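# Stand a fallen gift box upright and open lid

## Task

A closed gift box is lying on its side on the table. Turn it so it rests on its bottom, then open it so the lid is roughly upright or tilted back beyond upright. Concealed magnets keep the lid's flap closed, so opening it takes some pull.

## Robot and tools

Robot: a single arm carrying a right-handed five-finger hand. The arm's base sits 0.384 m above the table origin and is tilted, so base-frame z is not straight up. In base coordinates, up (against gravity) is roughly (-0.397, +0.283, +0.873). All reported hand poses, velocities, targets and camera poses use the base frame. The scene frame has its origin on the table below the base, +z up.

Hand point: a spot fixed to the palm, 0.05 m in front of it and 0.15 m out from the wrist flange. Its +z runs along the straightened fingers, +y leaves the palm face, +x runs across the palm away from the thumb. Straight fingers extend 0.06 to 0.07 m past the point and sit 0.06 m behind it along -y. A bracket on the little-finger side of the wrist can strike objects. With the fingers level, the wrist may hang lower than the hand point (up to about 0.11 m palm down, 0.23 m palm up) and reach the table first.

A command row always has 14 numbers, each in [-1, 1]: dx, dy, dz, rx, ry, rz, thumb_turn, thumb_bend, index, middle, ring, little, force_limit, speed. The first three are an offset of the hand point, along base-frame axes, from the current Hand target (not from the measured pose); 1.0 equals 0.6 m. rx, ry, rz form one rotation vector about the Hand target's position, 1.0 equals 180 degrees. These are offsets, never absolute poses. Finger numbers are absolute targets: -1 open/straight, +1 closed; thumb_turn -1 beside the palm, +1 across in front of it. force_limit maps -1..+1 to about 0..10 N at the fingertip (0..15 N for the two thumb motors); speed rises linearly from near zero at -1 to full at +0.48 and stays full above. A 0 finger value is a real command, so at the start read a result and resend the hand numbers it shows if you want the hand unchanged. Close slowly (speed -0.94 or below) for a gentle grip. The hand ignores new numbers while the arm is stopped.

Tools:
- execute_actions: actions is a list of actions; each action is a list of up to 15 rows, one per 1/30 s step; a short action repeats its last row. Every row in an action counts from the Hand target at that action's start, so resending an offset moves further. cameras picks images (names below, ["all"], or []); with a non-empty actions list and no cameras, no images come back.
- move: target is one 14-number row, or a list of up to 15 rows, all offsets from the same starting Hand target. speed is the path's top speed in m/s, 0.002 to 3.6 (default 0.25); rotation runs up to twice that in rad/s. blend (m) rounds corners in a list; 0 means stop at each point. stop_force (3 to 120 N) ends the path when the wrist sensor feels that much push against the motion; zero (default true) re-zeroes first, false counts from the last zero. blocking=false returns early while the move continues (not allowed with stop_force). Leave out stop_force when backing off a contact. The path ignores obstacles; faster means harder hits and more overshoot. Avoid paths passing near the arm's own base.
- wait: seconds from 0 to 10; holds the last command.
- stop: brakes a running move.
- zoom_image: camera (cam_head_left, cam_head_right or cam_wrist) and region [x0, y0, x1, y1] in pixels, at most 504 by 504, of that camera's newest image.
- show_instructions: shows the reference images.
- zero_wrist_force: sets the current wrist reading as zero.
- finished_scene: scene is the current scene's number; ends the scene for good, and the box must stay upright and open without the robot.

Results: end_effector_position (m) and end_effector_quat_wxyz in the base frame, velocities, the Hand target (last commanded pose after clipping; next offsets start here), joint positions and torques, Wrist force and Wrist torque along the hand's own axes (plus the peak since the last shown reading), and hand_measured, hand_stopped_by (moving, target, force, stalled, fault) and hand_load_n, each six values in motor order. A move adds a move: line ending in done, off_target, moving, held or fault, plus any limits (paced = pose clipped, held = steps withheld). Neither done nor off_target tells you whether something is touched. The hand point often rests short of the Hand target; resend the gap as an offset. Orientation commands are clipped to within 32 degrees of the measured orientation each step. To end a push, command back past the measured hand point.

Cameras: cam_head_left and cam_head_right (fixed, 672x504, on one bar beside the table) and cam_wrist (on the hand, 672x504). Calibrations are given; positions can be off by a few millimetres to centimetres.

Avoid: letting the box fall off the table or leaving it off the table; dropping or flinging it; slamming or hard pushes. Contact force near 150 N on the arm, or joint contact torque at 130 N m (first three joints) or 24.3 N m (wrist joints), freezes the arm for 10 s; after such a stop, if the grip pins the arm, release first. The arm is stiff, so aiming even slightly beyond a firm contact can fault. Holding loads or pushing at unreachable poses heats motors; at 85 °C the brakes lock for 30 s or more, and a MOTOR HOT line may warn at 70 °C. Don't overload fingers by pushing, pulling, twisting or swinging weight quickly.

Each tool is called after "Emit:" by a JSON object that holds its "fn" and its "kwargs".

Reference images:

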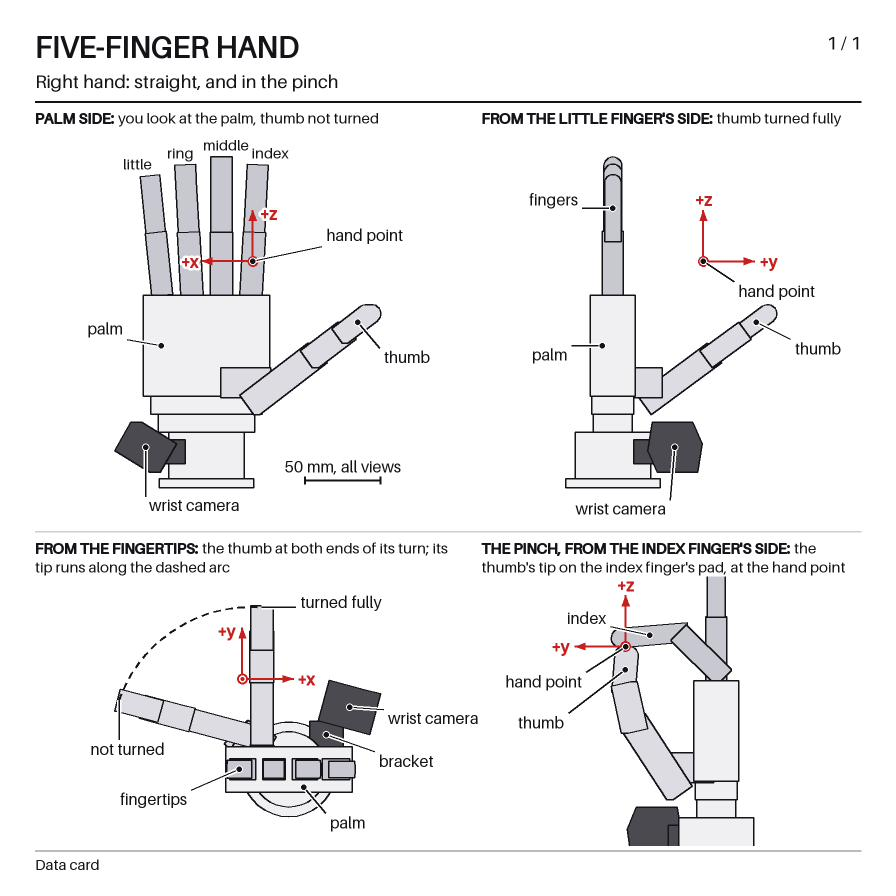

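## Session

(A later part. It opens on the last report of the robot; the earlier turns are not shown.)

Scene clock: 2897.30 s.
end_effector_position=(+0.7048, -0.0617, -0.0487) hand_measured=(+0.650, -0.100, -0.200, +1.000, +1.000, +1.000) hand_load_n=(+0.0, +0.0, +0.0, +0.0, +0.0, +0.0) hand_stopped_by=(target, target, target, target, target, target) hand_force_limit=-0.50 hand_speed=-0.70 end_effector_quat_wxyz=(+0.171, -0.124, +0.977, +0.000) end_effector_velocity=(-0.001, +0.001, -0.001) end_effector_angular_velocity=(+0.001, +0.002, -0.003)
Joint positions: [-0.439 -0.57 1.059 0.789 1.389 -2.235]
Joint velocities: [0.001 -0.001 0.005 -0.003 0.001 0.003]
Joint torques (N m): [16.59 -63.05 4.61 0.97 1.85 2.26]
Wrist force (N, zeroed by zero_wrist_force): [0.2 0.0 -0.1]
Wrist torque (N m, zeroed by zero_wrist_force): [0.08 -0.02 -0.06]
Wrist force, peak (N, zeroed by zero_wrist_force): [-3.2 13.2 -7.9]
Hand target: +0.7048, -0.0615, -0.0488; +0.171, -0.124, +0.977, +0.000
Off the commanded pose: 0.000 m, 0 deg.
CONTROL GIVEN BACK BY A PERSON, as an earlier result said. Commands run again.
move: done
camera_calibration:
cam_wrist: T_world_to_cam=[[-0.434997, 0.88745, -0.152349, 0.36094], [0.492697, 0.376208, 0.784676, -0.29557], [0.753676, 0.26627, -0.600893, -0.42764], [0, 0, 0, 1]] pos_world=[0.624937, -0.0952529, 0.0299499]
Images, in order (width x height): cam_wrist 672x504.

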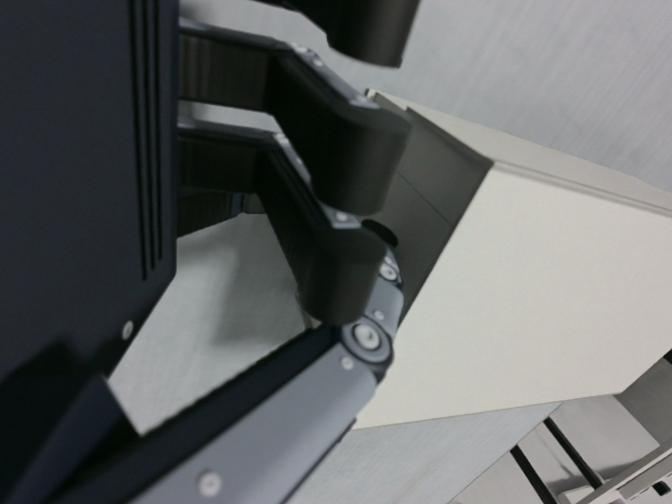

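Emit:
{"fn": "move", "kwargs": {"target": [0.00119,-0.00085,-0.00262,0,0,0,0.65,-0.1,-0.2,1,1,1,-0.5,-0.9], "speed": 0.01, "cameras": ["cam_wrist"]}}

Emit:
{"fn": "zoom_image", "kwargs": {"camera": "cam_wrist", "region": [340, 60, 540, 260]}}

Scene clock: 2903.43 s.
end_effector_position=(+0.7055, -0.0619, -0.0502) hand_measured=(+0.650, -0.100, -0.200, +1.000, +1.000, +1.000) hand_load_n=(+0.0, +0.0, +0.0, +0.0, +0.0, +0.0) hand_stopped_by=(target, target, target, target, target, target) hand_force_limit=-0.50 hand_speed=-0.90 end_effector_quat_wxyz=(+0.171, -0.124, +0.977, +0.000)
Joint positions: [-0.439 -0.567 1.056 0.788 1.389 -2.235]
Joint torques (N m): [4.19 -37.46 -22.05 1.11 -0.5 -2.3]
Wrist force (N, zeroed by zero_wrist_force): [0.1 0.4 -0.3]
Wrist torque (N m, zeroed by zero_wrist_force): [0.12 -0.01 -0.05]
Wrist force, peak (N, zeroed by zero_wrist_force): [0.3 -0.1 -0.7]
Hand target: +0.7055, -0.0620, -0.0503; +0.171, -0.124, +0.977, +0.000
Off the commanded pose: 0.000 m, 0 deg.
move: done
camera_calibration:
cam_wrist: T_world_to_cam=[[-0.435052, 0.887413, -0.15241, 0.3613], [0.492716, 0.376308, 0.784616, -0.294548], [0.753631, 0.266254, -0.600956, -0.429021], [0, 0, 0, 1]] pos_world=[0.625637, -0.0955523, 0.0283498]
Images, in order (width x height): cam_wrist 672x504.

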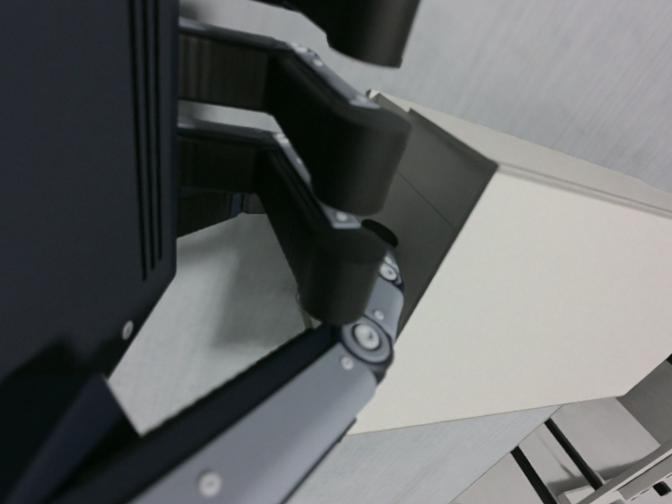

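Scaled by 2.520 from the camera's 672x504 image, which has a finer 960x720 frame.

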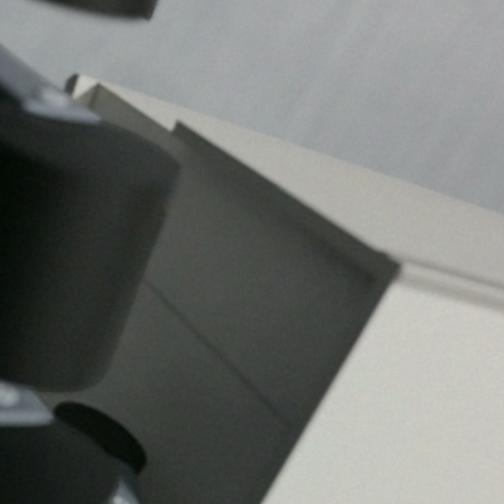

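Emit:
{"fn": "move", "kwargs": {"target": [0.00066,-0.00047,-0.00145,0,0,0,0.65,-0.1,-0.2,1,1,1,-0.5,-0.9], "speed": 0.01}}

Scene clock: 2910.60 s.
end_effector_position=(+0.7059, -0.0622, -0.0511) hand_measured=(+0.650, -0.100, -0.200, +1.000, +1.000, +1.000) hand_load_n=(+0.0, +0.0, -5.5, +0.0, +0.0, +0.0) hand_stopped_by=(target, target, target, target, target, target) hand_force_limit=-0.50 hand_speed=-0.90 end_effector_quat_wxyz=(+0.171, -0.124, +0.977, +0.000)
Joint positions: [-0.439 -0.564 1.054 0.788 1.389 -2.235]
Joint torques (N m): [4.92 -35.84 -21.38 0.49 -2.65 -2.35]
Wrist force (N, zeroed by zero_wrist_force): [0.3 -0.3 -5.6]
Wrist torque (N m, zeroed by zero_wrist_force): [0.11 0.02 -0.08]
Wrist force, peak (N, zeroed by zero_wrist_force): [0.5 0.0 -5.6]
Hand target: +0.7059, -0.0623, -0.0512; +0.171, -0.124, +0.977, +0.000
Off the commanded pose: 0.000 m, 0 deg.
move: done

Emit:
{"fn": "move", "kwargs": {"target": [-0.00026,0.00019,0.00058,0,0,0,0.65,-0.16,-0.2,1,1,1,-0.5,-0.9], "speed": 0.01}}

Emit:
{"fn": "move", "kwargs": {"target": [0,0,0,0,0,0,0.65,-0.19,-0.2,1,1,1,-0.5,-0.9], "speed": 0.01, "cameras": ["cam_wrist"]}}

Emit:
{"fn": "zoom_image", "kwargs": {"camera": "cam_wrist", "region": [340, 130, 540, 330]}}

Scene clock: 2920.33 s.
end_effector_position=(+0.7058, -0.0622, -0.0509) hand_measured=(+0.650, -0.160, -0.200, +1.000, +1.000, +1.000) hand_load_n=(+0.0, -1.0, -4.5, +0.0, +0.0, +0.0) hand_stopped_by=(target, target, target, target, target, target) hand_force_limit=-0.50 hand_speed=-0.90 end_effector_quat_wxyz=(+0.171, -0.124, +0.977, +0.000)
Joint positions: [-0.439 -0.565 1.054 0.788 1.389 -2.235]
Joint torques (N m): [13.75 -61.58 4.36 3.31 2 -0.73]
Wrist force (N, zeroed by zero_wrist_force): [0.5 0.7 -3.0]
Wrist torque (N m, zeroed by zero_wrist_force): [0.10 -0.04 -0.04]
Wrist force, peak (N, zeroed by zero_wrist_force): [0.2 0.3 -6.1]
Hand target: +0.7058, -0.0621, -0.0509; +0.171, -0.124, +0.977, +0.000
Off the commanded pose: 0.000 m, 0 deg.
move: done

Scene clock: 2920.83 s.
end_effector_position=(+0.7058, -0.0621, -0.0509) hand_measured=(+0.650, -0.190, -0.200, +1.000, +1.000, +1.000) hand_load_n=(+0.0, -0.5, -1.5, +0.5, +0.0, +0.0) hand_stopped_by=(target, target, target, target, target, target) hand_force_limit=-0.50 hand_speed=-0.90 end_effector_quat_wxyz=(+0.171, -0.124, +0.977, +0.000)
Joint positions: [-0.439 -0.565 1.054 0.788 1.389 -2.235]
Joint torques (N m): [16.82 -62.45 4.53 4.54 1.49 1.61]
Wrist force (N, zeroed by zero_wrist_force): [0.1 0.6 -0.9]
Wrist torque (N m, zeroed by zero_wrist_force): [0.07 0.00 -0.07]
Wrist force, peak (N, zeroed by zero_wrist_force): [0.0 0.6 -3.0]
Hand target: +0.7058, -0.0621, -0.0509; +0.171, -0.124, +0.977, +0.000
Off the commanded pose: 0.000 m, 0 deg.
move: done
camera_calibration:
cam_wrist: T_world_to_cam=[[-0.435041, 0.887417, -0.152418, 0.36151], [0.492658, 0.376287, 0.784663, -0.294116], [0.753676, 0.266271, -0.600893, -0.429583], [0, 0, 0, 1]] pos_world=[0.625936, -0.0957525, 0.0277499]
Images, in order (width x height): cam_wrist 672x504.

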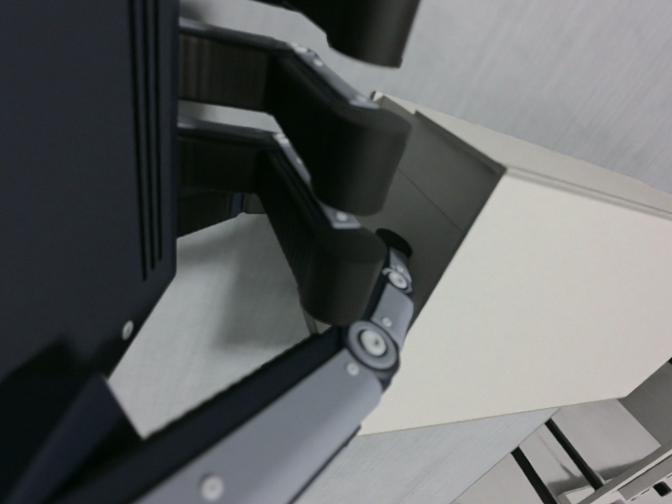

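Scaled by 2.520 from the camera's 672x504 image, which has a finer 960x720 frame.

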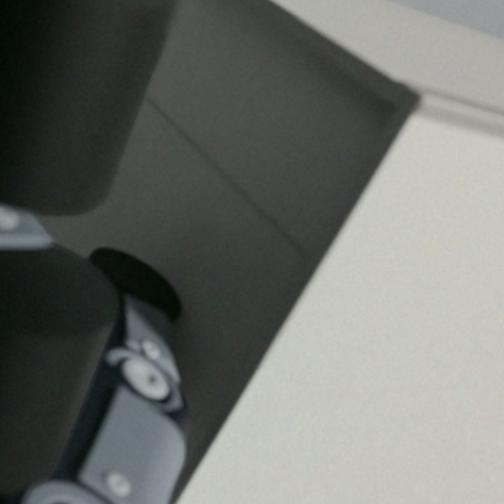

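Emit:
{"fn": "move", "kwargs": {"target": [[-0.00066,0.00047,0.00145,0,0,0,0.65,-0.12,-0.2,1,1,1,-0.5,-0.9],[-0.00108,0.00372,0.00021,0,0,0,0.65,-0.12,-0.2,1,1,1,-0.5,-0.9],[-0.00042,0.00325,-0.00124,0,0,0,0.65,-0.12,-0.2,1,1,1,-0.5,-0.9]], "speed": 0.01}}

Emit:
{"fn": "move", "kwargs": {"target": [0,0,0,0,0,0,0.65,-0.14,-0.2,1,1,1,-0.5,-0.9], "speed": 0.01}}

Emit:
{"fn": "move", "kwargs": {"target": [0,0,0,0,0,0,0.65,-0.15,-0.2,1,1,1,-0.5,-0.9], "speed": 0.01, "cameras": ["cam_wrist"]}}

Emit:
{"fn": "zoom_image", "kwargs": {"camera": "cam_wrist", "region": [340, 130, 540, 330]}}

Scene clock: 3058.10 s.
end_effector_position=(+0.7054, -0.0601, -0.0514) hand_measured=(+0.650, -0.120, -0.200, +1.000, +1.000, +1.000) hand_load_n=(+0.0, +0.0, -2.0, +0.0, +0.0, +0.0) hand_stopped_by=(target, target, target, target, target, target) hand_force_limit=-0.50 hand_speed=-0.90 end_effector_quat_wxyz=(+0.171, -0.124, +0.977, +0.000)
Joint positions: [-0.436 -0.567 1.058 0.785 1.39 -2.232]
Joint torques (N m): [16.51 -37.61 -22.77 0.99 1.8 2.23]
Wrist force (N, zeroed by zero_wrist_force): [0.5 0.2 -2.6]
Wrist torque (N m, zeroed by zero_wrist_force): [0.12 0.02 -0.06]
Wrist force, peak (N, zeroed by zero_wrist_force): [0.5 0.2 -2.6]
Hand target: +0.7055, -0.0602, -0.0516; +0.171, -0.124, +0.977, +0.000
Off the commanded pose: 0.000 m, 0 deg.
move: done

Scene clock: 3058.60 s.
end_effector_position=(+0.7055, -0.0602, -0.0516) hand_measured=(+0.650, -0.140, -0.200, +1.000, +1.000, +1.000) hand_load_n=(+0.0, -0.5, -4.0, +0.0, +0.0, +0.0) hand_stopped_by=(target, target, target, target, target, target) hand_force_limit=-0.50 hand_speed=-0.90 end_effector_quat_wxyz=(+0.171, -0.124, +0.977, +0.000)
Joint positions: [-0.436 -0.566 1.058 0.784 1.39 -2.232]
Joint torques (N m): [17.6 -37.45 -21.67 0.58 1.75 2.31]
Wrist force (N, zeroed by zero_wrist_force): [0.7 -0.1 -3.7]
Wrist torque (N m, zeroed by zero_wrist_force): [0.09 0.01 -0.06]
Wrist force, peak (N, zeroed by zero_wrist_force): [0.7 0.0 -3.8]
Hand target: +0.7055, -0.0602, -0.0516; +0.171, -0.124, +0.977, +0.000
Off the commanded pose: 0.000 m, 0 deg.
move: done

Scene clock: 3059.10 s.
end_effector_position=(+0.7055, -0.0602, -0.0516) hand_measured=(+0.650, -0.150, -0.200, +1.000, +1.000, +1.000) hand_load_n=(+0.0, -0.5, -4.0, +0.0, +0.0, +0.5) hand_stopped_by=(target, target, target, target, target, target) hand_force_limit=-0.50 hand_speed=-0.90 end_effector_quat_wxyz=(+0.171, -0.124, +0.977, +0.000)
Joint positions: [-0.436 -0.566 1.058 0.784 1.39 -2.232]
Joint torques (N m): [17.1 -36.8 -21.8 0.75 1.78 2.12]
Wrist force (N, zeroed by zero_wrist_force): [0.6 0.0 -4.1]
Wrist torque (N m, zeroed by zero_wrist_force): [0.11 0.03 -0.06]
Wrist force, peak (N, zeroed by zero_wrist_force): [0.6 0.0 -4.1]
Hand target: +0.7055, -0.0602, -0.0516; +0.171, -0.124, +0.977, +0.000
Off the commanded pose: 0.000 m, 0 deg.
move: done
camera_calibration:
cam_wrist: T_world_to_cam=[[-0.434997, 0.88745, -0.152349, 0.359457], [0.492697, 0.376208, 0.784676, -0.294125], [0.753676, 0.26627, -0.600893, -0.43037], [0, 0, 0, 1]] pos_world=[0.625637, -0.0937529, 0.0269499]
Images, in order (width x height): cam_wrist 672x504.

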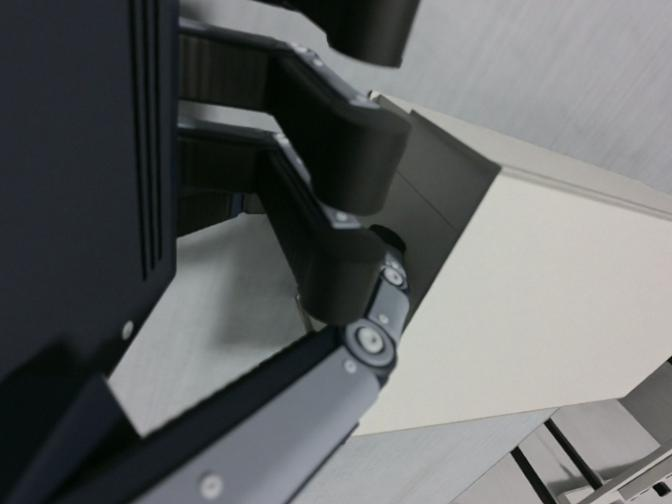

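Scaled by 2.520 from the camera's 672x504 image, which has a finer 960x720 frame.

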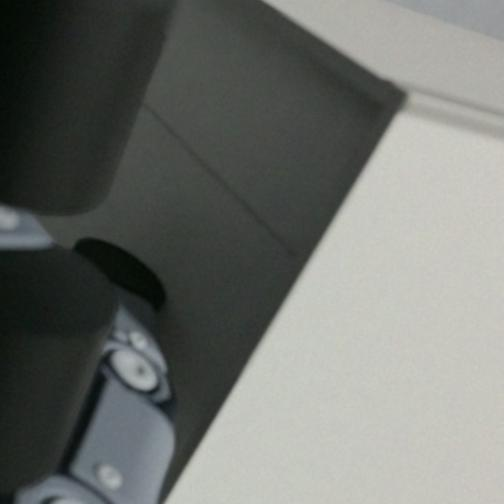

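Emit:
{"fn": "execute_actions", "kwargs": {"actions": [[[-0.00027,0.00005,0.0007,0.00272,0.00073,0.001,0.65,-0.156,-0.206,1,1,1,-0.5,-0.7]],[[-0.00027,0.00005,0.0007,0.00272,0.00073,0.001,0.65,-0.162,-0.212,1,1,1,-0.5,-0.7]],[[-0.00027,0.00005,0.0007,0.00272,0.00073,0.001,0.65,-0.168,-0.218,1,1,1,-0.5,-0.7]],[[-0.00027,0.00005,0.0007,0.00272,0.00073,0.001,0.65,-0.175,-0.225,1,1,1,-0.5,-0.7]]], "cameras": ["cam_wrist"]}}

Scene clock: 3112.80 s.
end_effector_position=(+0.7049, -0.0601, -0.0499) hand_measured=(+0.650, -0.176, -0.224, +1.000, +1.000, +1.000) hand_load_n=(+0.0, +0.0, -3.0, +0.0, +0.0, +0.0) hand_stopped_by=(target, target, target, target, target, target) hand_force_limit=-0.50 hand_speed=-0.70 end_effector_quat_wxyz=(+0.169, -0.127, +0.977, +0.018)
Joint positions: [-0.448 -0.55 1.033 0.819 1.358 -2.248]
Joint torques (N m): [4.68 -37.27 -21.35 4.56 -2.8 -2.59]
Wrist force (N, zeroed by zero_wrist_force): [0.4 0.3 -3.1]
Wrist torque (N m, zeroed by zero_wrist_force): [0.12 -0.03 0.03]
Wrist force, peak (N, zeroed by zero_wrist_force): [0.9 1.7 -4.5]
Hand target: +0.7049, -0.0601, -0.0499; +0.169, -0.127, +0.977, +0.018
Off the commanded pose: 0.000 m, 0 deg.
camera_calibration:
cam_wrist: T_world_to_cam=[[-0.447372, 0.886522, -0.118058, 0.369763], [0.495337, 0.355519, 0.792621, -0.297891], [0.744647, 0.296118, -0.598176, -0.420606], [0, 0, 0, 1]] pos_world=[0.626181, -0.0973488, 0.028171]
Images, in order (width x height): cam_wrist 672x504.

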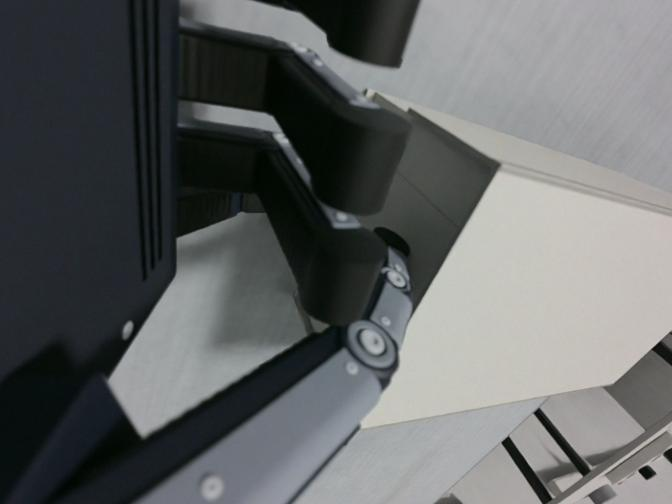

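Emit:
{"fn": "execute_actions", "kwargs": {"actions": [[[-0.00027,0.00005,0.0007,0.00272,0.00073,0.001,0.65,-0.181,-0.231,1,1,1,-0.5,-0.7]],[[-0.00027,0.00005,0.0007,0.00272,0.00073,0.001,0.65,-0.187,-0.237,1,1,1,-0.5,-0.7]],[[-0.00027,0.00005,0.0007,0.00272,0.00073,0.001,0.65,-0.193,-0.243,1,1,1,-0.5,-0.7]],[[-0.00027,0.00005,0.0007,0.00272,0.00073,0.001,0.65,-0.2,-0.25,1,1,1,-0.5,-0.7]]], "cameras": ["cam_wrist"]}}

Emit:
{"fn": "zoom_image", "kwargs": {"camera": "cam_wrist", "region": [280, 60, 560, 340]}}

Scene clock: 3121.57 s.
end_effector_position=(+0.7042, -0.0599, -0.0482) hand_measured=(+0.650, -0.200, -0.250, +1.000, +1.000, +1.000) hand_load_n=(+0.0, +0.0, -1.5, +0.0, +0.0, +0.0) hand_stopped_by=(target, target, target, target, target, target) hand_force_limit=-0.50 hand_speed=-0.70 end_effector_quat_wxyz=(+0.166, -0.130, +0.977, +0.037)
Joint positions: [-0.459 -0.533 1.007 0.855 1.326 -2.265]
Joint torques (N m): [3.87 -38.33 -21.63 4.6 -2.86 -2.62]
Wrist force (N, zeroed by zero_wrist_force): [0.4 0.4 -1.8]
Wrist torque (N m, zeroed by zero_wrist_force): [0.09 -0.04 0.02]
Wrist force, peak (N, zeroed by zero_wrist_force): [0.4 1.4 -4.0]
Hand target: +0.7042, -0.0599, -0.0482; +0.166, -0.130, +0.977, +0.037
Off the commanded pose: 0.000 m, 0 deg.
camera_calibration:
cam_wrist: T_world_to_cam=[[-0.459422, 0.884271, -0.0836412, 0.379557], [0.498289, 0.334543, 0.799869, -0.301979], [0.735282, 0.325799, -0.594318, -0.410563], [0, 0, 0, 1]] pos_world=[0.626729, -0.100845, 0.029285]
Images, in order (width x height): cam_wrist 672x504.

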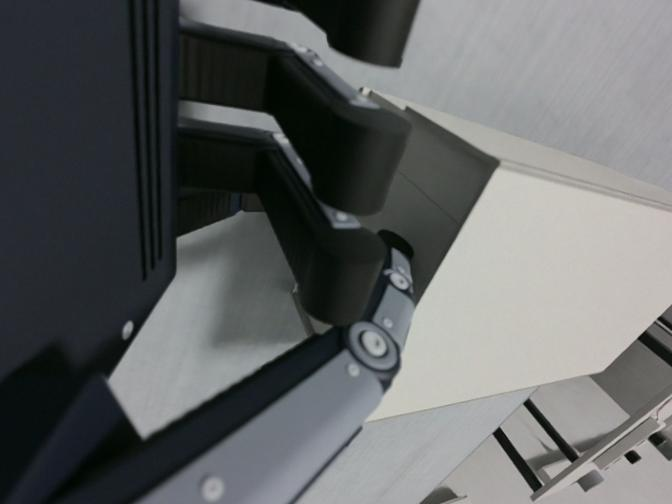

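Scaled by 1.800 from the camera's 672x504 image, which has a finer 960x720 frame.

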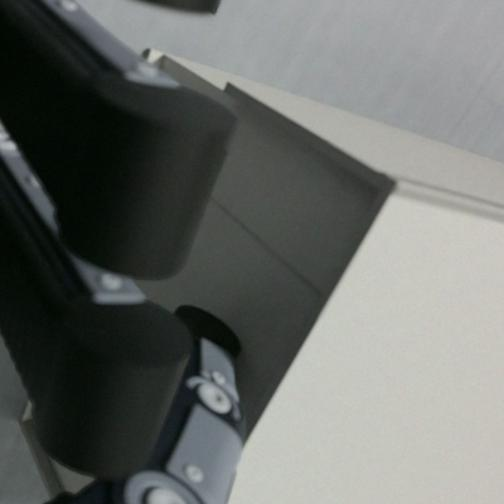

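Emit:
{"fn": "execute_actions", "kwargs": {"actions": [[[0,0,0,0,0,0,0.65,-0.215,-0.25,1,1,1,-0.5,-0.7]]]}}

Emit:
{"fn": "execute_actions", "kwargs": {"actions": [[[0,0,0,0,0,0,0.65,-0.23,-0.25,1,1,1,-0.5,-0.7]]]}}

Emit:
{"fn": "execute_actions", "kwargs": {"actions": [[[0,0,0,0,0,0,0.65,-0.245,-0.25,1,1,1,-0.5,-0.7]]], "cameras": ["cam_wrist"]}}

Emit:
{"fn": "zoom_image", "kwargs": {"camera": "cam_wrist", "region": [320, 120, 520, 320]}}

Scene clock: 3229.10 s.
end_effector_position=(+0.7042, -0.0599, -0.0482) hand_measured=(+0.650, -0.216, -0.250, +1.000, +1.000, +1.000) hand_load_n=(+0.0, -0.5, -1.5, +0.0, +0.0, +0.0) hand_stopped_by=(target, target, target, target, target, target) hand_force_limit=-0.50 hand_speed=-0.70 end_effector_quat_wxyz=(+0.166, -0.130, +0.977, +0.037)
Joint positions: [-0.459 -0.533 1.007 0.855 1.326 -2.265]
Joint torques (N m): [3.87 -38.03 -21.6 4.65 -2.66 -2.45]
Wrist force (N, zeroed by zero_wrist_force): [0.1 0.5 -1.6]
Wrist torque (N m, zeroed by zero_wrist_force): [0.09 0.00 0.00]
Wrist force, peak (N, zeroed by zero_wrist_force): [0.3 0.3 -2.0]
Hand target: +0.7042, -0.0599, -0.0482; +0.166, -0.130, +0.977, +0.037
Off the commanded pose: 0.000 m, 0 deg.

Scene clock: 3229.80 s.
end_effector_position=(+0.7042, -0.0599, -0.0483) hand_measured=(+0.650, -0.230, -0.250, +1.000, +1.000, +1.000) hand_load_n=(+0.0, +0.0, +0.0, -0.5, +0.0, +0.0) hand_stopped_by=(target, target, target, target, target, target) hand_force_limit=-0.50 hand_speed=-0.70 end_effector_quat_wxyz=(+0.166, -0.130, +0.977, +0.037)
Joint positions: [-0.459 -0.533 1.007 0.855 1.326 -2.265]
Joint torques (N m): [6.11 -40.81 -21.37 4.57 -2.71 -2.49]
Wrist force (N, zeroed by zero_wrist_force): [0.3 0.5 -0.2]
Wrist torque (N m, zeroed by zero_wrist_force): [0.08 -0.04 0.01]
Wrist force, peak (N, zeroed by zero_wrist_force): [0.1 0.4 -1.5]
Hand target: +0.7042, -0.0599, -0.0482; +0.166, -0.130, +0.977, +0.037
Off the commanded pose: 0.000 m, 0 deg.

Scene clock: 3230.50 s.
end_effector_position=(+0.7042, -0.0599, -0.0483) hand_measured=(+0.650, -0.246, -0.250, +1.000, +1.000, +1.000) hand_load_n=(+0.0, +0.0, +0.0, +0.0, +0.0, +0.0) hand_stopped_by=(target, target, target, target, target, target) hand_force_limit=-0.50 hand_speed=-0.70 end_effector_quat_wxyz=(+0.166, -0.130, +0.977, +0.037)
Joint positions: [-0.459 -0.533 1.007 0.855 1.326 -2.265]
Joint torques (N m): [6.06 -43.75 -22.06 4.66 -2.57 -2.51]
Wrist force (N, zeroed by zero_wrist_force): [0.3 0.6 -0.2]
Wrist torque (N m, zeroed by zero_wrist_force): [0.10 -0.04 0.02]
Wrist force, peak (N, zeroed by zero_wrist_force): [0.3 0.5 -0.4]
Hand target: +0.7042, -0.0599, -0.0482; +0.166, -0.130, +0.977, +0.037
Off the commanded pose: 0.000 m, 0 deg.
camera_calibration:
cam_wrist: T_world_to_cam=[[-0.459497, 0.884244, -0.0835234, 0.379598], [0.498323, 0.334506, 0.799862, -0.302004], [0.735212, 0.325912, -0.594343, -0.410507], [0, 0, 0, 1]] pos_world=[0.626729, -0.100846, 0.029285]
Images, in order (width x height): cam_wrist 672x504.

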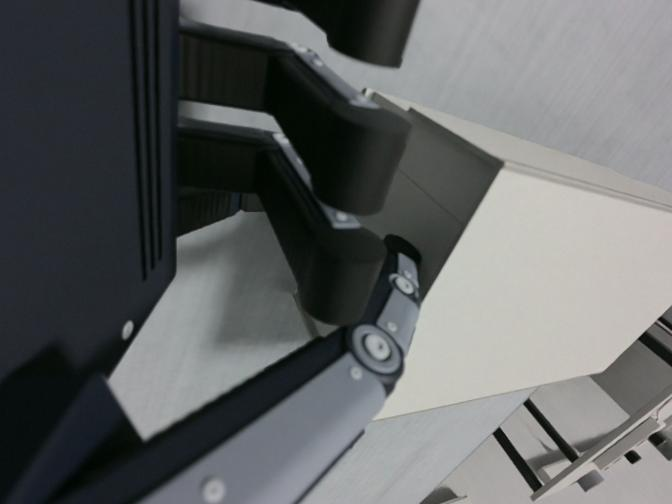

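Scaled by 2.520 from the camera's 672x504 image, which has a finer 960x720 frame.

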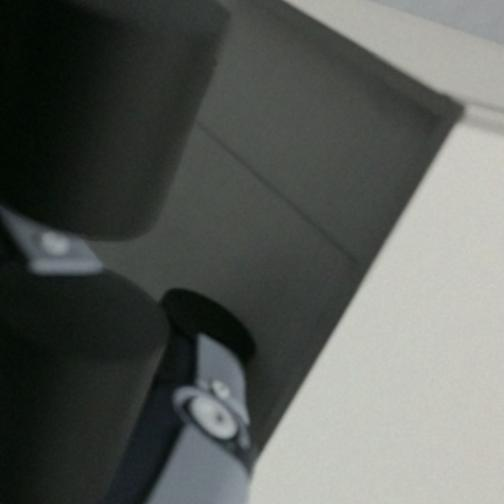

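Emit:
{"fn": "execute_actions", "kwargs": {"actions": [[[-0.0003,0.0023,-0.0009,0,0,0,0.65,-0.245,-0.25,1,1,1,-0.5,-0.7]],[[-0.00066,0.00047,0.00145,0,0,0,0.65,-0.245,-0.25,1,1,1,-0.5,-0.7]],[[-0.00066,0.00047,0.00145,0,0,0,0.65,-0.245,-0.25,1,1,1,-0.5,-0.7]]], "cameras": ["cam_wrist"]}}

Emit:
{"fn": "execute_actions", "kwargs": {"actions": [[[-0.00066,0.00047,0.00145,0,0,0,0.65,-0.245,-0.25,1,1,1,-0.5,-0.7]],[[-0.00066,0.00047,0.00145,0,0,0,0.65,-0.245,-0.25,1,1,1,-0.5,-0.7]]], "cameras": ["cam_wrist"]}}

Emit:
{"fn": "execute_actions", "kwargs": {"actions": [[[-0.00066,0.00047,0.00145,0,0,0,0.65,-0.245,-0.25,1,1,1,-0.5,-0.7]],[[-0.00066,0.00047,0.00145,0,0,0,0.65,-0.245,-0.25,1,1,1,-0.5,-0.7]]], "cameras": ["cam_wrist"]}}

Scene clock: 3388.47 s.
end_effector_position=(+0.7032, -0.0580, -0.0470) hand_measured=(+0.650, -0.246, -0.250, +1.000, +1.000, +1.000) hand_load_n=(+0.0, -0.5, +0.0, +0.0, +0.0, +0.0) hand_stopped_by=(target, target, target, target, target, target) hand_force_limit=-0.50 hand_speed=-0.70 end_effector_quat_wxyz=(+0.166, -0.130, +0.977, +0.037)
Joint positions: [-0.456 -0.538 1.014 0.853 1.326 -2.262]
Joint torques (N m): [16.82 -62.89 4.23 4.8 1.49 2.35]
Wrist force (N, zeroed by zero_wrist_force): [0.1 0.1 0.0]
Wrist torque (N m, zeroed by zero_wrist_force): [0.05 -0.02 -0.07]
Wrist force, peak (N, zeroed by zero_wrist_force): [0.1 0.8 -0.2]
Hand target: +0.7032, -0.0580, -0.0470; +0.166, -0.130, +0.977, +0.037
Off the commanded pose: 0.000 m, 0 deg.
camera_calibration:
cam_wrist: T_world_to_cam=[[-0.459497, 0.884244, -0.0835234, 0.377559], [0.498323, 0.334506, 0.799862, -0.303101], [0.735212, 0.325912, -0.594343, -0.409678], [0, 0, 0, 1]] pos_world=[0.625729, -0.0989457, 0.030485]
Images, in order (width x height): cam_wrist 672x504.

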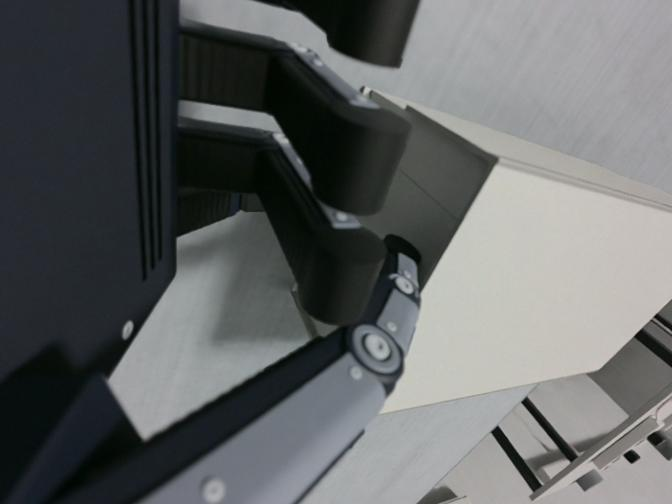

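Scene clock: 3389.67 s.
end_effector_position=(+0.7025, -0.0574, -0.0453) hand_measured=(+0.650, -0.246, -0.250, +1.000, +1.000, +1.000) hand_load_n=(+0.0, -0.5, +0.0, +0.0, +0.0, +0.0) hand_stopped_by=(target, target, target, target, target, target) hand_force_limit=-0.50 hand_speed=-0.70 end_effector_quat_wxyz=(+0.166, -0.130, +0.977, +0.037)
Joint positions: [-0.456 -0.543 1.019 0.853 1.326 -2.262]
Joint torques (N m): [16.34 -62.98 4.61 4.83 1.69 2.1]
Wrist force (N, zeroed by zero_wrist_force): [0.3 0.1 0.0]
Wrist torque (N m, zeroed by zero_wrist_force): [0.06 -0.04 -0.06]
Wrist force, peak (N, zeroed by zero_wrist_force): [0.5 0.0 -0.2]
Hand target: +0.7025, -0.0574, -0.0453; +0.166, -0.130, +0.977, +0.037
Off the commanded pose: 0.000 m, 0 deg.
camera_calibration:
cam_wrist: T_world_to_cam=[[-0.459497, 0.884244, -0.0835234, 0.376803], [0.498323, 0.334506, 0.799862, -0.304263], [0.735212, 0.325912, -0.594343, -0.408275], [0, 0, 0, 1]] pos_world=[0.624929, -0.0983457, 0.032185]
Images, in order (width x height): cam_wrist 672x504.

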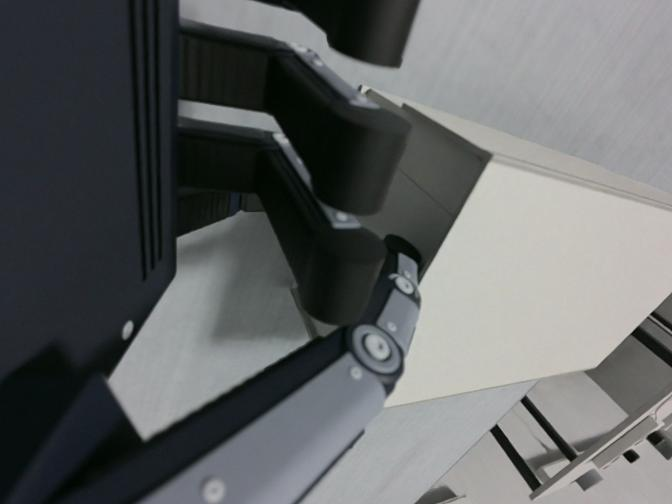

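Scene clock: 3390.87 s.
end_effector_position=(+0.7017, -0.0569, -0.0436) hand_measured=(+0.650, -0.246, -0.250, +1.000, +1.000, +1.000) hand_load_n=(+0.0, -0.5, +0.0, +0.5, +0.0, +0.0) hand_stopped_by=(target, target, target, target, target, target) hand_force_limit=-0.50 hand_speed=-0.70 end_effector_quat_wxyz=(+0.166, -0.130, +0.977, +0.037)
Joint positions: [-0.456 -0.547 1.023 0.853 1.326 -2.262]
Joint torques (N m): [16.29 -62.55 4.14 4.82 1.59 2]
Wrist force (N, zeroed by zero_wrist_force): [0.3 -0.1 0.2]
Wrist torque (N m, zeroed by zero_wrist_force): [0.02 -0.05 -0.06]
Wrist force, peak (N, zeroed by zero_wrist_force): [0.2 0.0 0.5]
Hand target: +0.7017, -0.0569, -0.0436; +0.166, -0.130, +0.977, +0.037
Off the commanded pose: 0.000 m, 0 deg.
camera_calibration:
cam_wrist: T_world_to_cam=[[-0.459497, 0.884244, -0.0835234, 0.376047], [0.498323, 0.334506, 0.799862, -0.305425], [0.735212, 0.325912, -0.594343, -0.406872], [0, 0, 0, 1]] pos_world=[0.624129, -0.0977457, 0.033885]
Images, in order (width x height): cam_wrist 672x504.

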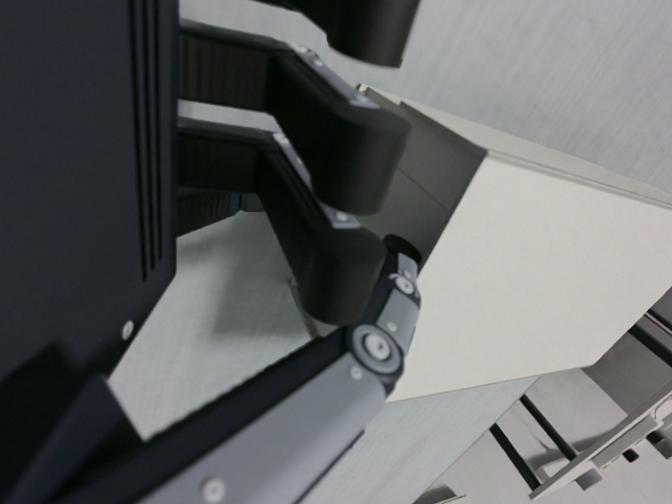

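Emit:
{"fn": "execute_actions", "kwargs": {"actions": [[[-0.00066,0.00047,0.00145,0,0,0,0.65,-0.245,-0.25,1,1,1,-0.5,-0.7]],[[-0.00066,0.00047,0.00145,0,0,0,0.65,-0.245,-0.25,1,1,1,-0.5,-0.7]]], "cameras": ["cam_wrist"]}}

Emit:
{"fn": "zoom_image", "kwargs": {"camera": "cam_wrist", "region": [320, 120, 520, 320]}}

Scene clock: 3400.47 s.
end_effector_position=(+0.7009, -0.0563, -0.0418) hand_measured=(+0.650, -0.246, -0.250, +1.000, +1.000, +1.000) hand_load_n=(+0.0, -0.5, +0.0, +0.0, +0.0, +0.0) hand_stopped_by=(target, target, target, target, target, target) hand_force_limit=-0.50 hand_speed=-0.70 end_effector_quat_wxyz=(+0.166, -0.130, +0.977, +0.037)
Joint positions: [-0.456 -0.552 1.027 0.853 1.326 -2.262]
Joint torques (N m): [16.51 -63.03 3.96 4.89 1.68 2.34]
Wrist force (N, zeroed by zero_wrist_force): [0.1 0.0 0.5]
Wrist torque (N m, zeroed by zero_wrist_force): [0.04 -0.02 -0.07]
Wrist force, peak (N, zeroed by zero_wrist_force): [0.5 0.2 0.3]
Hand target: +0.7009, -0.0563, -0.0418; +0.166, -0.130, +0.977, +0.037
Off the commanded pose: 0.000 m, 0 deg.
camera_calibration:
cam_wrist: T_world_to_cam=[[-0.459497, 0.884244, -0.0835234, 0.375433], [0.498323, 0.334506, 0.799862, -0.306683], [0.735212, 0.325912, -0.594343, -0.40545], [0, 0, 0, 1]] pos_world=[0.623429, -0.0972457, 0.035685]
Images, in order (width x height): cam_wrist 672x504.

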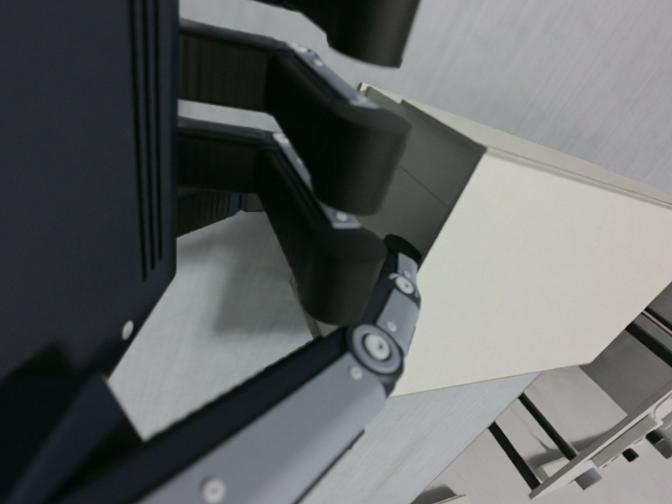

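Scaled by 2.520 from the camera's 672x504 image, which has a finer 960x720 frame.

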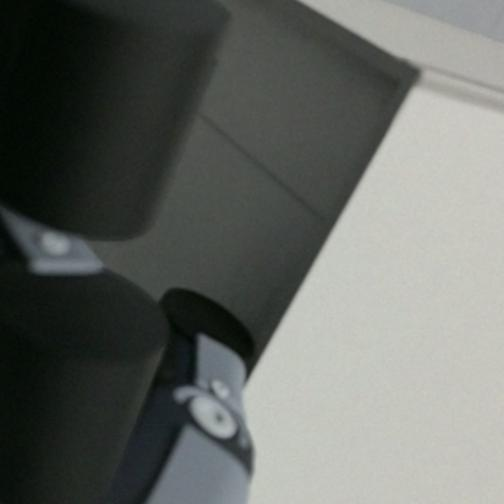

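Emit:
{"fn": "execute_actions", "kwargs": {"actions": [[[-0.0001,0.00066,-0.00026,0.00506,0.00136,0.00186,0.65,-0.245,-0.275,1,1,1,-0.5,-0.7]],[[-0.0001,0.00066,-0.00026,0.00506,0.00136,0.00186,0.65,-0.245,-0.3,1,1,1,-0.5,-0.7]]], "cameras": ["cam_wrist"]}}

Emit:
{"fn": "execute_actions", "kwargs": {"actions": [[[-0.0001,0.00066,-0.00026,0.00506,0.00136,0.00186,0.65,-0.245,-0.325,1,1,1,-0.5,-0.7]]]}}

Emit:
{"fn": "execute_actions", "kwargs": {"actions": [[[-0.0001,0.00066,-0.00026,0.00506,0.00136,0.00186,0.65,-0.245,-0.345,1,1,1,-0.5,-0.7]]], "cameras": ["cam_wrist"]}}

Emit:
{"fn": "zoom_image", "kwargs": {"camera": "cam_wrist", "region": [320, 120, 520, 320]}}

Scene clock: 3474.20 s.
end_effector_position=(+0.7007, -0.0555, -0.0421) hand_measured=(+0.650, -0.246, -0.300, +1.000, +1.000, +1.000) hand_load_n=(+0.0, -0.5, +0.0, +0.0, +0.0, +0.0) hand_stopped_by=(target, target, target, target, target, target) hand_force_limit=-0.50 hand_speed=-0.70 end_effector_quat_wxyz=(+0.164, -0.133, +0.976, +0.054)
Joint positions: [-0.464 -0.532 1.002 0.885 1.298 -2.276]
Joint torques (N m): [4.57 -39.23 -22.79 4.81 -3.08 -2.6]
Wrist force (N, zeroed by zero_wrist_force): [-0.1 -0.1 0.1]
Wrist torque (N m, zeroed by zero_wrist_force): [0.03 0.02 -0.03]
Wrist force, peak (N, zeroed by zero_wrist_force): [0.7 0.1 0.4]
Hand target: +0.7007, -0.0555, -0.0421; +0.164, -0.133, +0.976, +0.054
Off the commanded pose: 0.000 m, 0 deg.
camera_calibration:
cam_wrist: T_world_to_cam=[[-0.470392, 0.880945, -0.0516368, 0.383347], [0.501315, 0.314923, 0.80592, -0.309561], [0.726233, 0.353212, -0.589769, -0.397757], [0, 0, 0, 1]] pos_world=[0.624375, -0.0997274, 0.0346916]
Images, in order (width x height): cam_wrist 672x504.

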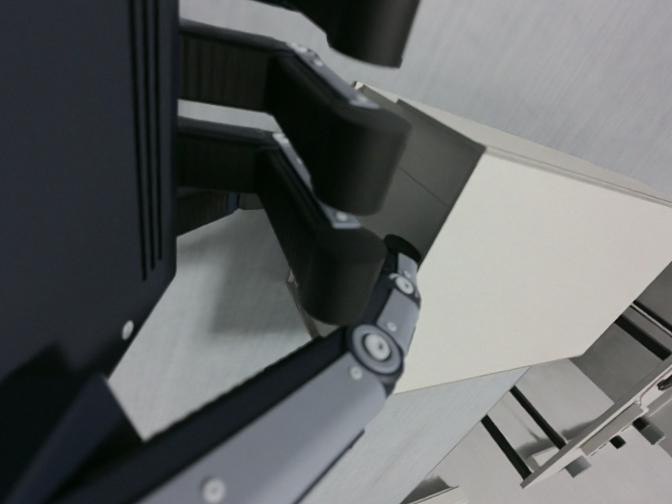

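Scene clock: 3474.90 s.
end_effector_position=(+0.7007, -0.0551, -0.0423) hand_measured=(+0.650, -0.246, -0.326, +1.000, +1.000, +1.000) hand_load_n=(+0.0, -1.0, +0.0, +0.5, +0.0, +0.5) hand_stopped_by=(target, target, target, target, target, target) hand_force_limit=-0.50 hand_speed=-0.70 end_effector_quat_wxyz=(+0.163, -0.134, +0.975, +0.062)
Joint positions: [-0.468 -0.522 0.989 0.901 1.284 -2.284]
Joint torques (N m): [4.24 -39.84 -22.6 4.95 -3.1 -2.67]
Wrist force (N, zeroed by zero_wrist_force): [-0.1 -0.1 0.3]
Wrist torque (N m, zeroed by zero_wrist_force): [0.02 0.02 -0.03]
Wrist force, peak (N, zeroed by zero_wrist_force): [0.1 0.2 0.6]
Hand target: +0.7007, -0.0551, -0.0423; +0.163, -0.135, +0.975, +0.062
Off the commanded pose: 0.000 m, 0 deg.

Scene clock: 3475.60 s.
end_effector_position=(+0.7006, -0.0547, -0.0424) hand_measured=(+0.650, -0.246, -0.346, +1.000, +1.000, +1.000) hand_load_n=(+0.0, -0.5, +0.0, +0.0, +0.0, +0.0) hand_stopped_by=(target, target, target, target, target, target) hand_force_limit=-0.50 hand_speed=-0.70 end_effector_quat_wxyz=(+0.162, -0.136, +0.975, +0.071)
Joint positions: [-0.472 -0.512 0.975 0.917 1.27 -2.291]
Joint torques (N m): [4 -38.49 -22.15 4.83 -3.17 -2.72]
Wrist force (N, zeroed by zero_wrist_force): [0.3 -0.1 0.3]
Wrist torque (N m, zeroed by zero_wrist_force): [0.01 -0.01 -0.01]
Wrist force, peak (N, zeroed by zero_wrist_force): [0.2 0.0 0.5]
Hand target: +0.7006, -0.0547, -0.0424; +0.162, -0.136, +0.975, +0.071
Off the commanded pose: 0.000 m, 0 deg.
camera_calibration:
cam_wrist: T_world_to_cam=[[-0.480957, 0.876524, -0.0196204, 0.391184], [0.504673, 0.29508, 0.811316, -0.312668], [0.716928, 0.380307, -0.584279, -0.389978], [0, 0, 0, 1]] pos_world=[0.625524, -0.102309, 0.033492]
Images, in order (width x height): cam_wrist 672x504.

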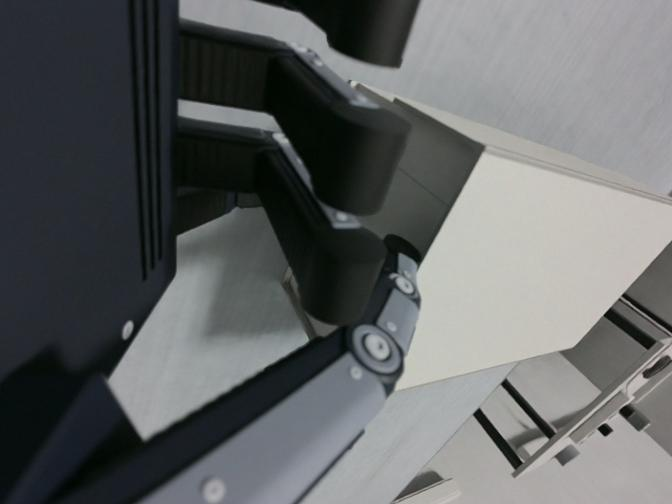

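Scaled by 2.520 from the camera's 672x504 image, which has a finer 960x720 frame.

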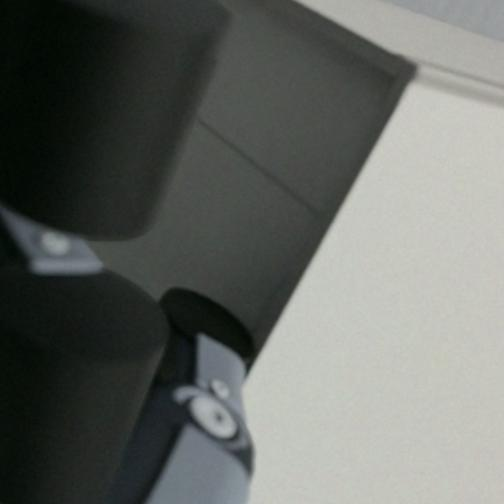

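Emit:
{"fn": "execute_actions", "kwargs": {"actions": [[[0,0,0,0,0,0,0.65,-0.245,-0.365,1,1,1,-0.5,-0.7]]]}}

Emit:
{"fn": "execute_actions", "kwargs": {"actions": [[[0,0,0,0,0,0,0.65,-0.245,-0.385,1,1,1,-0.5,-0.7]]]}}

Emit:
{"fn": "execute_actions", "kwargs": {"actions": [[[0,0,0,0,0,0,0.65,-0.245,-0.405,1,1,1,-0.5,-0.7]]], "cameras": ["cam_wrist"]}}

Scene clock: 3484.90 s.
end_effector_position=(+0.7006, -0.0547, -0.0424) hand_measured=(+0.650, -0.246, -0.366, +1.000, +1.000, +1.000) hand_load_n=(-0.5, -0.5, +0.0, +0.5, +0.0, +0.0) hand_stopped_by=(target, target, target, target, target, target) hand_force_limit=-0.50 hand_speed=-0.70 end_effector_quat_wxyz=(+0.162, -0.136, +0.975, +0.071)
Joint positions: [-0.472 -0.511 0.975 0.917 1.27 -2.291]
Joint torques (N m): [4.04 -39.1 -21.35 4.93 -3.1 -2.56]
Wrist force (N, zeroed by zero_wrist_force): [0.1 0.4 0.5]
Wrist torque (N m, zeroed by zero_wrist_force): [0.08 0.00 0.00]
Wrist force, peak (N, zeroed by zero_wrist_force): [0.1 -0.1 0.7]
Hand target: +0.7006, -0.0547, -0.0424; +0.162, -0.136, +0.975, +0.071
Off the commanded pose: 0.000 m, 0 deg.

Scene clock: 3485.60 s.
end_effector_position=(+0.7006, -0.0547, -0.0424) hand_measured=(+0.650, -0.246, -0.384, +1.000, +1.000, +1.000) hand_load_n=(+0.0, -0.5, -7.0, +0.0, +0.0, +0.0) hand_stopped_by=(target, target, target, target, target, target) hand_force_limit=-0.50 hand_speed=-0.70 end_effector_quat_wxyz=(+0.162, -0.136, +0.975, +0.071)
Joint positions: [-0.472 -0.511 0.975 0.917 1.27 -2.291]
Joint torques (N m): [3.79 -39.86 -22.1 -0.17 2.04 -1.71]
Wrist force (N, zeroed by zero_wrist_force): [1.2 4.5 -3.5]
Wrist torque (N m, zeroed by zero_wrist_force): [0.12 0.08 0.05]
Wrist force, peak (N, zeroed by zero_wrist_force): [0.8 4.9 -3.5]
Hand target: +0.7006, -0.0547, -0.0424; +0.162, -0.136, +0.975, +0.071
Off the commanded pose: 0.000 m, 0 deg.

Scene clock: 3486.30 s.
end_effector_position=(+0.7006, -0.0547, -0.0424) hand_measured=(+0.650, -0.246, -0.396, +1.000, +1.000, +1.000) hand_load_n=(+0.0, -0.5, -14.5, +0.0, +0.0, +0.0) hand_stopped_by=(target, target, stalled, target, target, target) hand_force_limit=-0.50 hand_speed=-0.70 end_effector_quat_wxyz=(+0.162, -0.136, +0.975, +0.071)
Joint positions: [-0.472 -0.511 0.975 0.917 1.27 -2.291]
Joint torques (N m): [3.79 -39.49 -22.3 -0.34 3.29 -1.12]
Wrist force (N, zeroed by zero_wrist_force): [1.6 9.3 -7.4]
Wrist torque (N m, zeroed by zero_wrist_force): [0.17 0.13 0.09]
Wrist force, peak (N, zeroed by zero_wrist_force): [2.1 10.0 -7.9]
Hand target: +0.7006, -0.0547, -0.0424; +0.162, -0.136, +0.975, +0.071
Off the commanded pose: 0.000 m, 0 deg.
camera_calibration:
cam_wrist: T_world_to_cam=[[-0.480995, 0.876506, -0.0195293, 0.391203], [0.504675, 0.295025, 0.811334, -0.312676], [0.716901, 0.380392, -0.584256, -0.389953], [0, 0, 0, 1]] pos_world=[0.625524, -0.10231, 0.033492]
Images, in order (width x height): cam_wrist 672x504.

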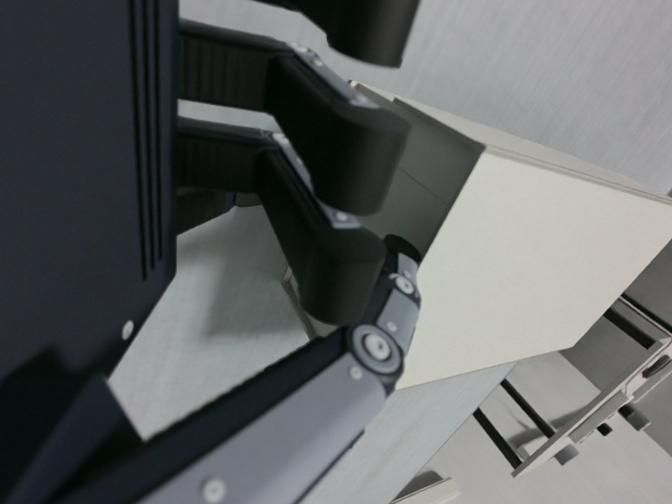

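Emit:
{"fn": "execute_actions", "kwargs": {"actions": [[[-0.00033,0.00024,0.00073,0,0,0,0.65,-0.245,-0.405,1,1,1,-0.5,-0.7]]]}}

Emit:
{"fn": "execute_actions", "kwargs": {"actions": [[[-0.00033,0.00024,0.00073,0,0,0,0.65,-0.245,-0.405,1,1,1,-0.5,-0.7]]]}}

Emit:
{"fn": "execute_actions", "kwargs": {"actions": [[[-0.00033,0.00024,0.00073,0,0,0,0.65,-0.245,-0.405,1,1,1,-0.5,-0.7]]], "cameras": ["cam_wrist"]}}

Emit:
{"fn": "zoom_image", "kwargs": {"camera": "cam_wrist", "region": [320, 120, 520, 320]}}

Scene clock: 3511.13 s.
end_effector_position=(+0.7004, -0.0546, -0.0420) hand_measured=(+0.650, -0.246, -0.396, +1.000, +1.000, +1.000) hand_load_n=(+0.0, -0.5, -10.5, +0.0, +0.0, +0.0) hand_stopped_by=(target, target, stalled, target, target, target) hand_force_limit=-0.50 hand_speed=-0.70 end_effector_quat_wxyz=(+0.162, -0.136, +0.975, +0.071)
Joint positions: [-0.472 -0.513 0.976 0.917 1.27 -2.291]
Joint torques (N m): [13.06 -62.24 1.77 -0.25 2.89 2.21]
Wrist force (N, zeroed by zero_wrist_force): [0.8 8.5 -2.9]
Wrist torque (N m, zeroed by zero_wrist_force): [0.06 0.07 0.06]
Wrist force, peak (N, zeroed by zero_wrist_force): [1.6 9.7 -7.3]
Hand target: +0.7004, -0.0546, -0.0420; +0.162, -0.136, +0.975, +0.071
Off the commanded pose: 0.000 m, 0 deg.

Scene clock: 3511.83 s.
end_effector_position=(+0.7002, -0.0544, -0.0416) hand_measured=(+0.650, -0.246, -0.396, +1.000, +1.000, +1.000) hand_load_n=(+0.0, -0.5, -6.0, +0.0, +0.5, +0.0) hand_stopped_by=(target, target, stalled, target, target, target) hand_force_limit=-0.50 hand_speed=-0.70 end_effector_quat_wxyz=(+0.162, -0.136, +0.975, +0.071)
Joint positions: [-0.472 -0.514 0.977 0.917 1.27 -2.291]
Joint torques (N m): [14.27 -62.56 3.05 1.93 2 2.34]
Wrist force (N, zeroed by zero_wrist_force): [0.5 4.8 -1.6]
Wrist torque (N m, zeroed by zero_wrist_force): [0.02 -0.01 0.04]
Wrist force, peak (N, zeroed by zero_wrist_force): [0.8 8.5 -3.2]
Hand target: +0.7002, -0.0544, -0.0416; +0.162, -0.136, +0.975, +0.071
Off the commanded pose: 0.000 m, 0 deg.

Scene clock: 3512.53 s.
end_effector_position=(+0.7000, -0.0543, -0.0411) hand_measured=(+0.650, -0.246, -0.398, +1.000, +1.000, +1.000) hand_load_n=(+0.0, -0.5, -2.5, +0.0, +0.0, +0.0) hand_stopped_by=(target, target, stalled, target, target, target) hand_force_limit=-0.50 hand_speed=-0.70 end_effector_quat_wxyz=(+0.162, -0.136, +0.975, +0.071)
Joint positions: [-0.472 -0.515 0.978 0.917 1.27 -2.291]
Joint torques (N m): [14.95 -63.18 3.26 4.34 1.7 2.32]
Wrist force (N, zeroed by zero_wrist_force): [-0.6 2.3 -0.7]
Wrist torque (N m, zeroed by zero_wrist_force): [0.05 0.04 -0.03]
Wrist force, peak (N, zeroed by zero_wrist_force): [0.1 5.2 -1.7]
Hand target: +0.7000, -0.0543, -0.0411; +0.162, -0.136, +0.975, +0.071
Off the commanded pose: 0.000 m, 0 deg.
camera_calibration:
cam_wrist: T_world_to_cam=[[-0.480933, 0.876539, -0.019581, 0.390468], [0.504696, 0.295037, 0.811317, -0.313587], [0.716928, 0.380306, -0.584279, -0.388978], [0, 0, 0, 1]] pos_world=[0.624924, -0.10181, 0.034792]
Images, in order (width x height): cam_wrist 672x504.

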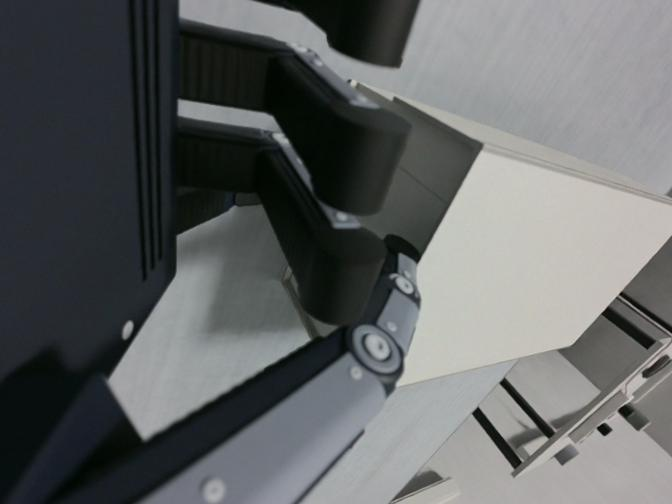

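Scaled by 2.520 from the camera's 672x504 image, which has a finer 960x720 frame.

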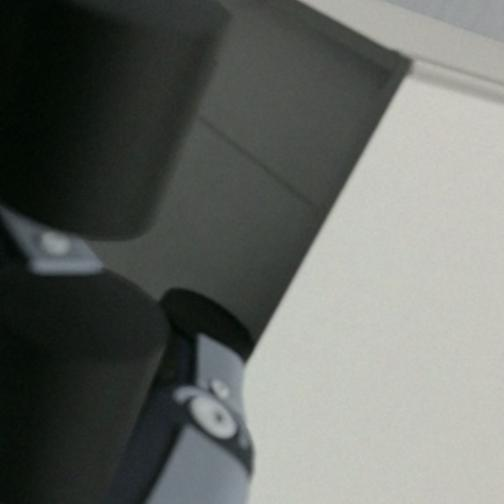

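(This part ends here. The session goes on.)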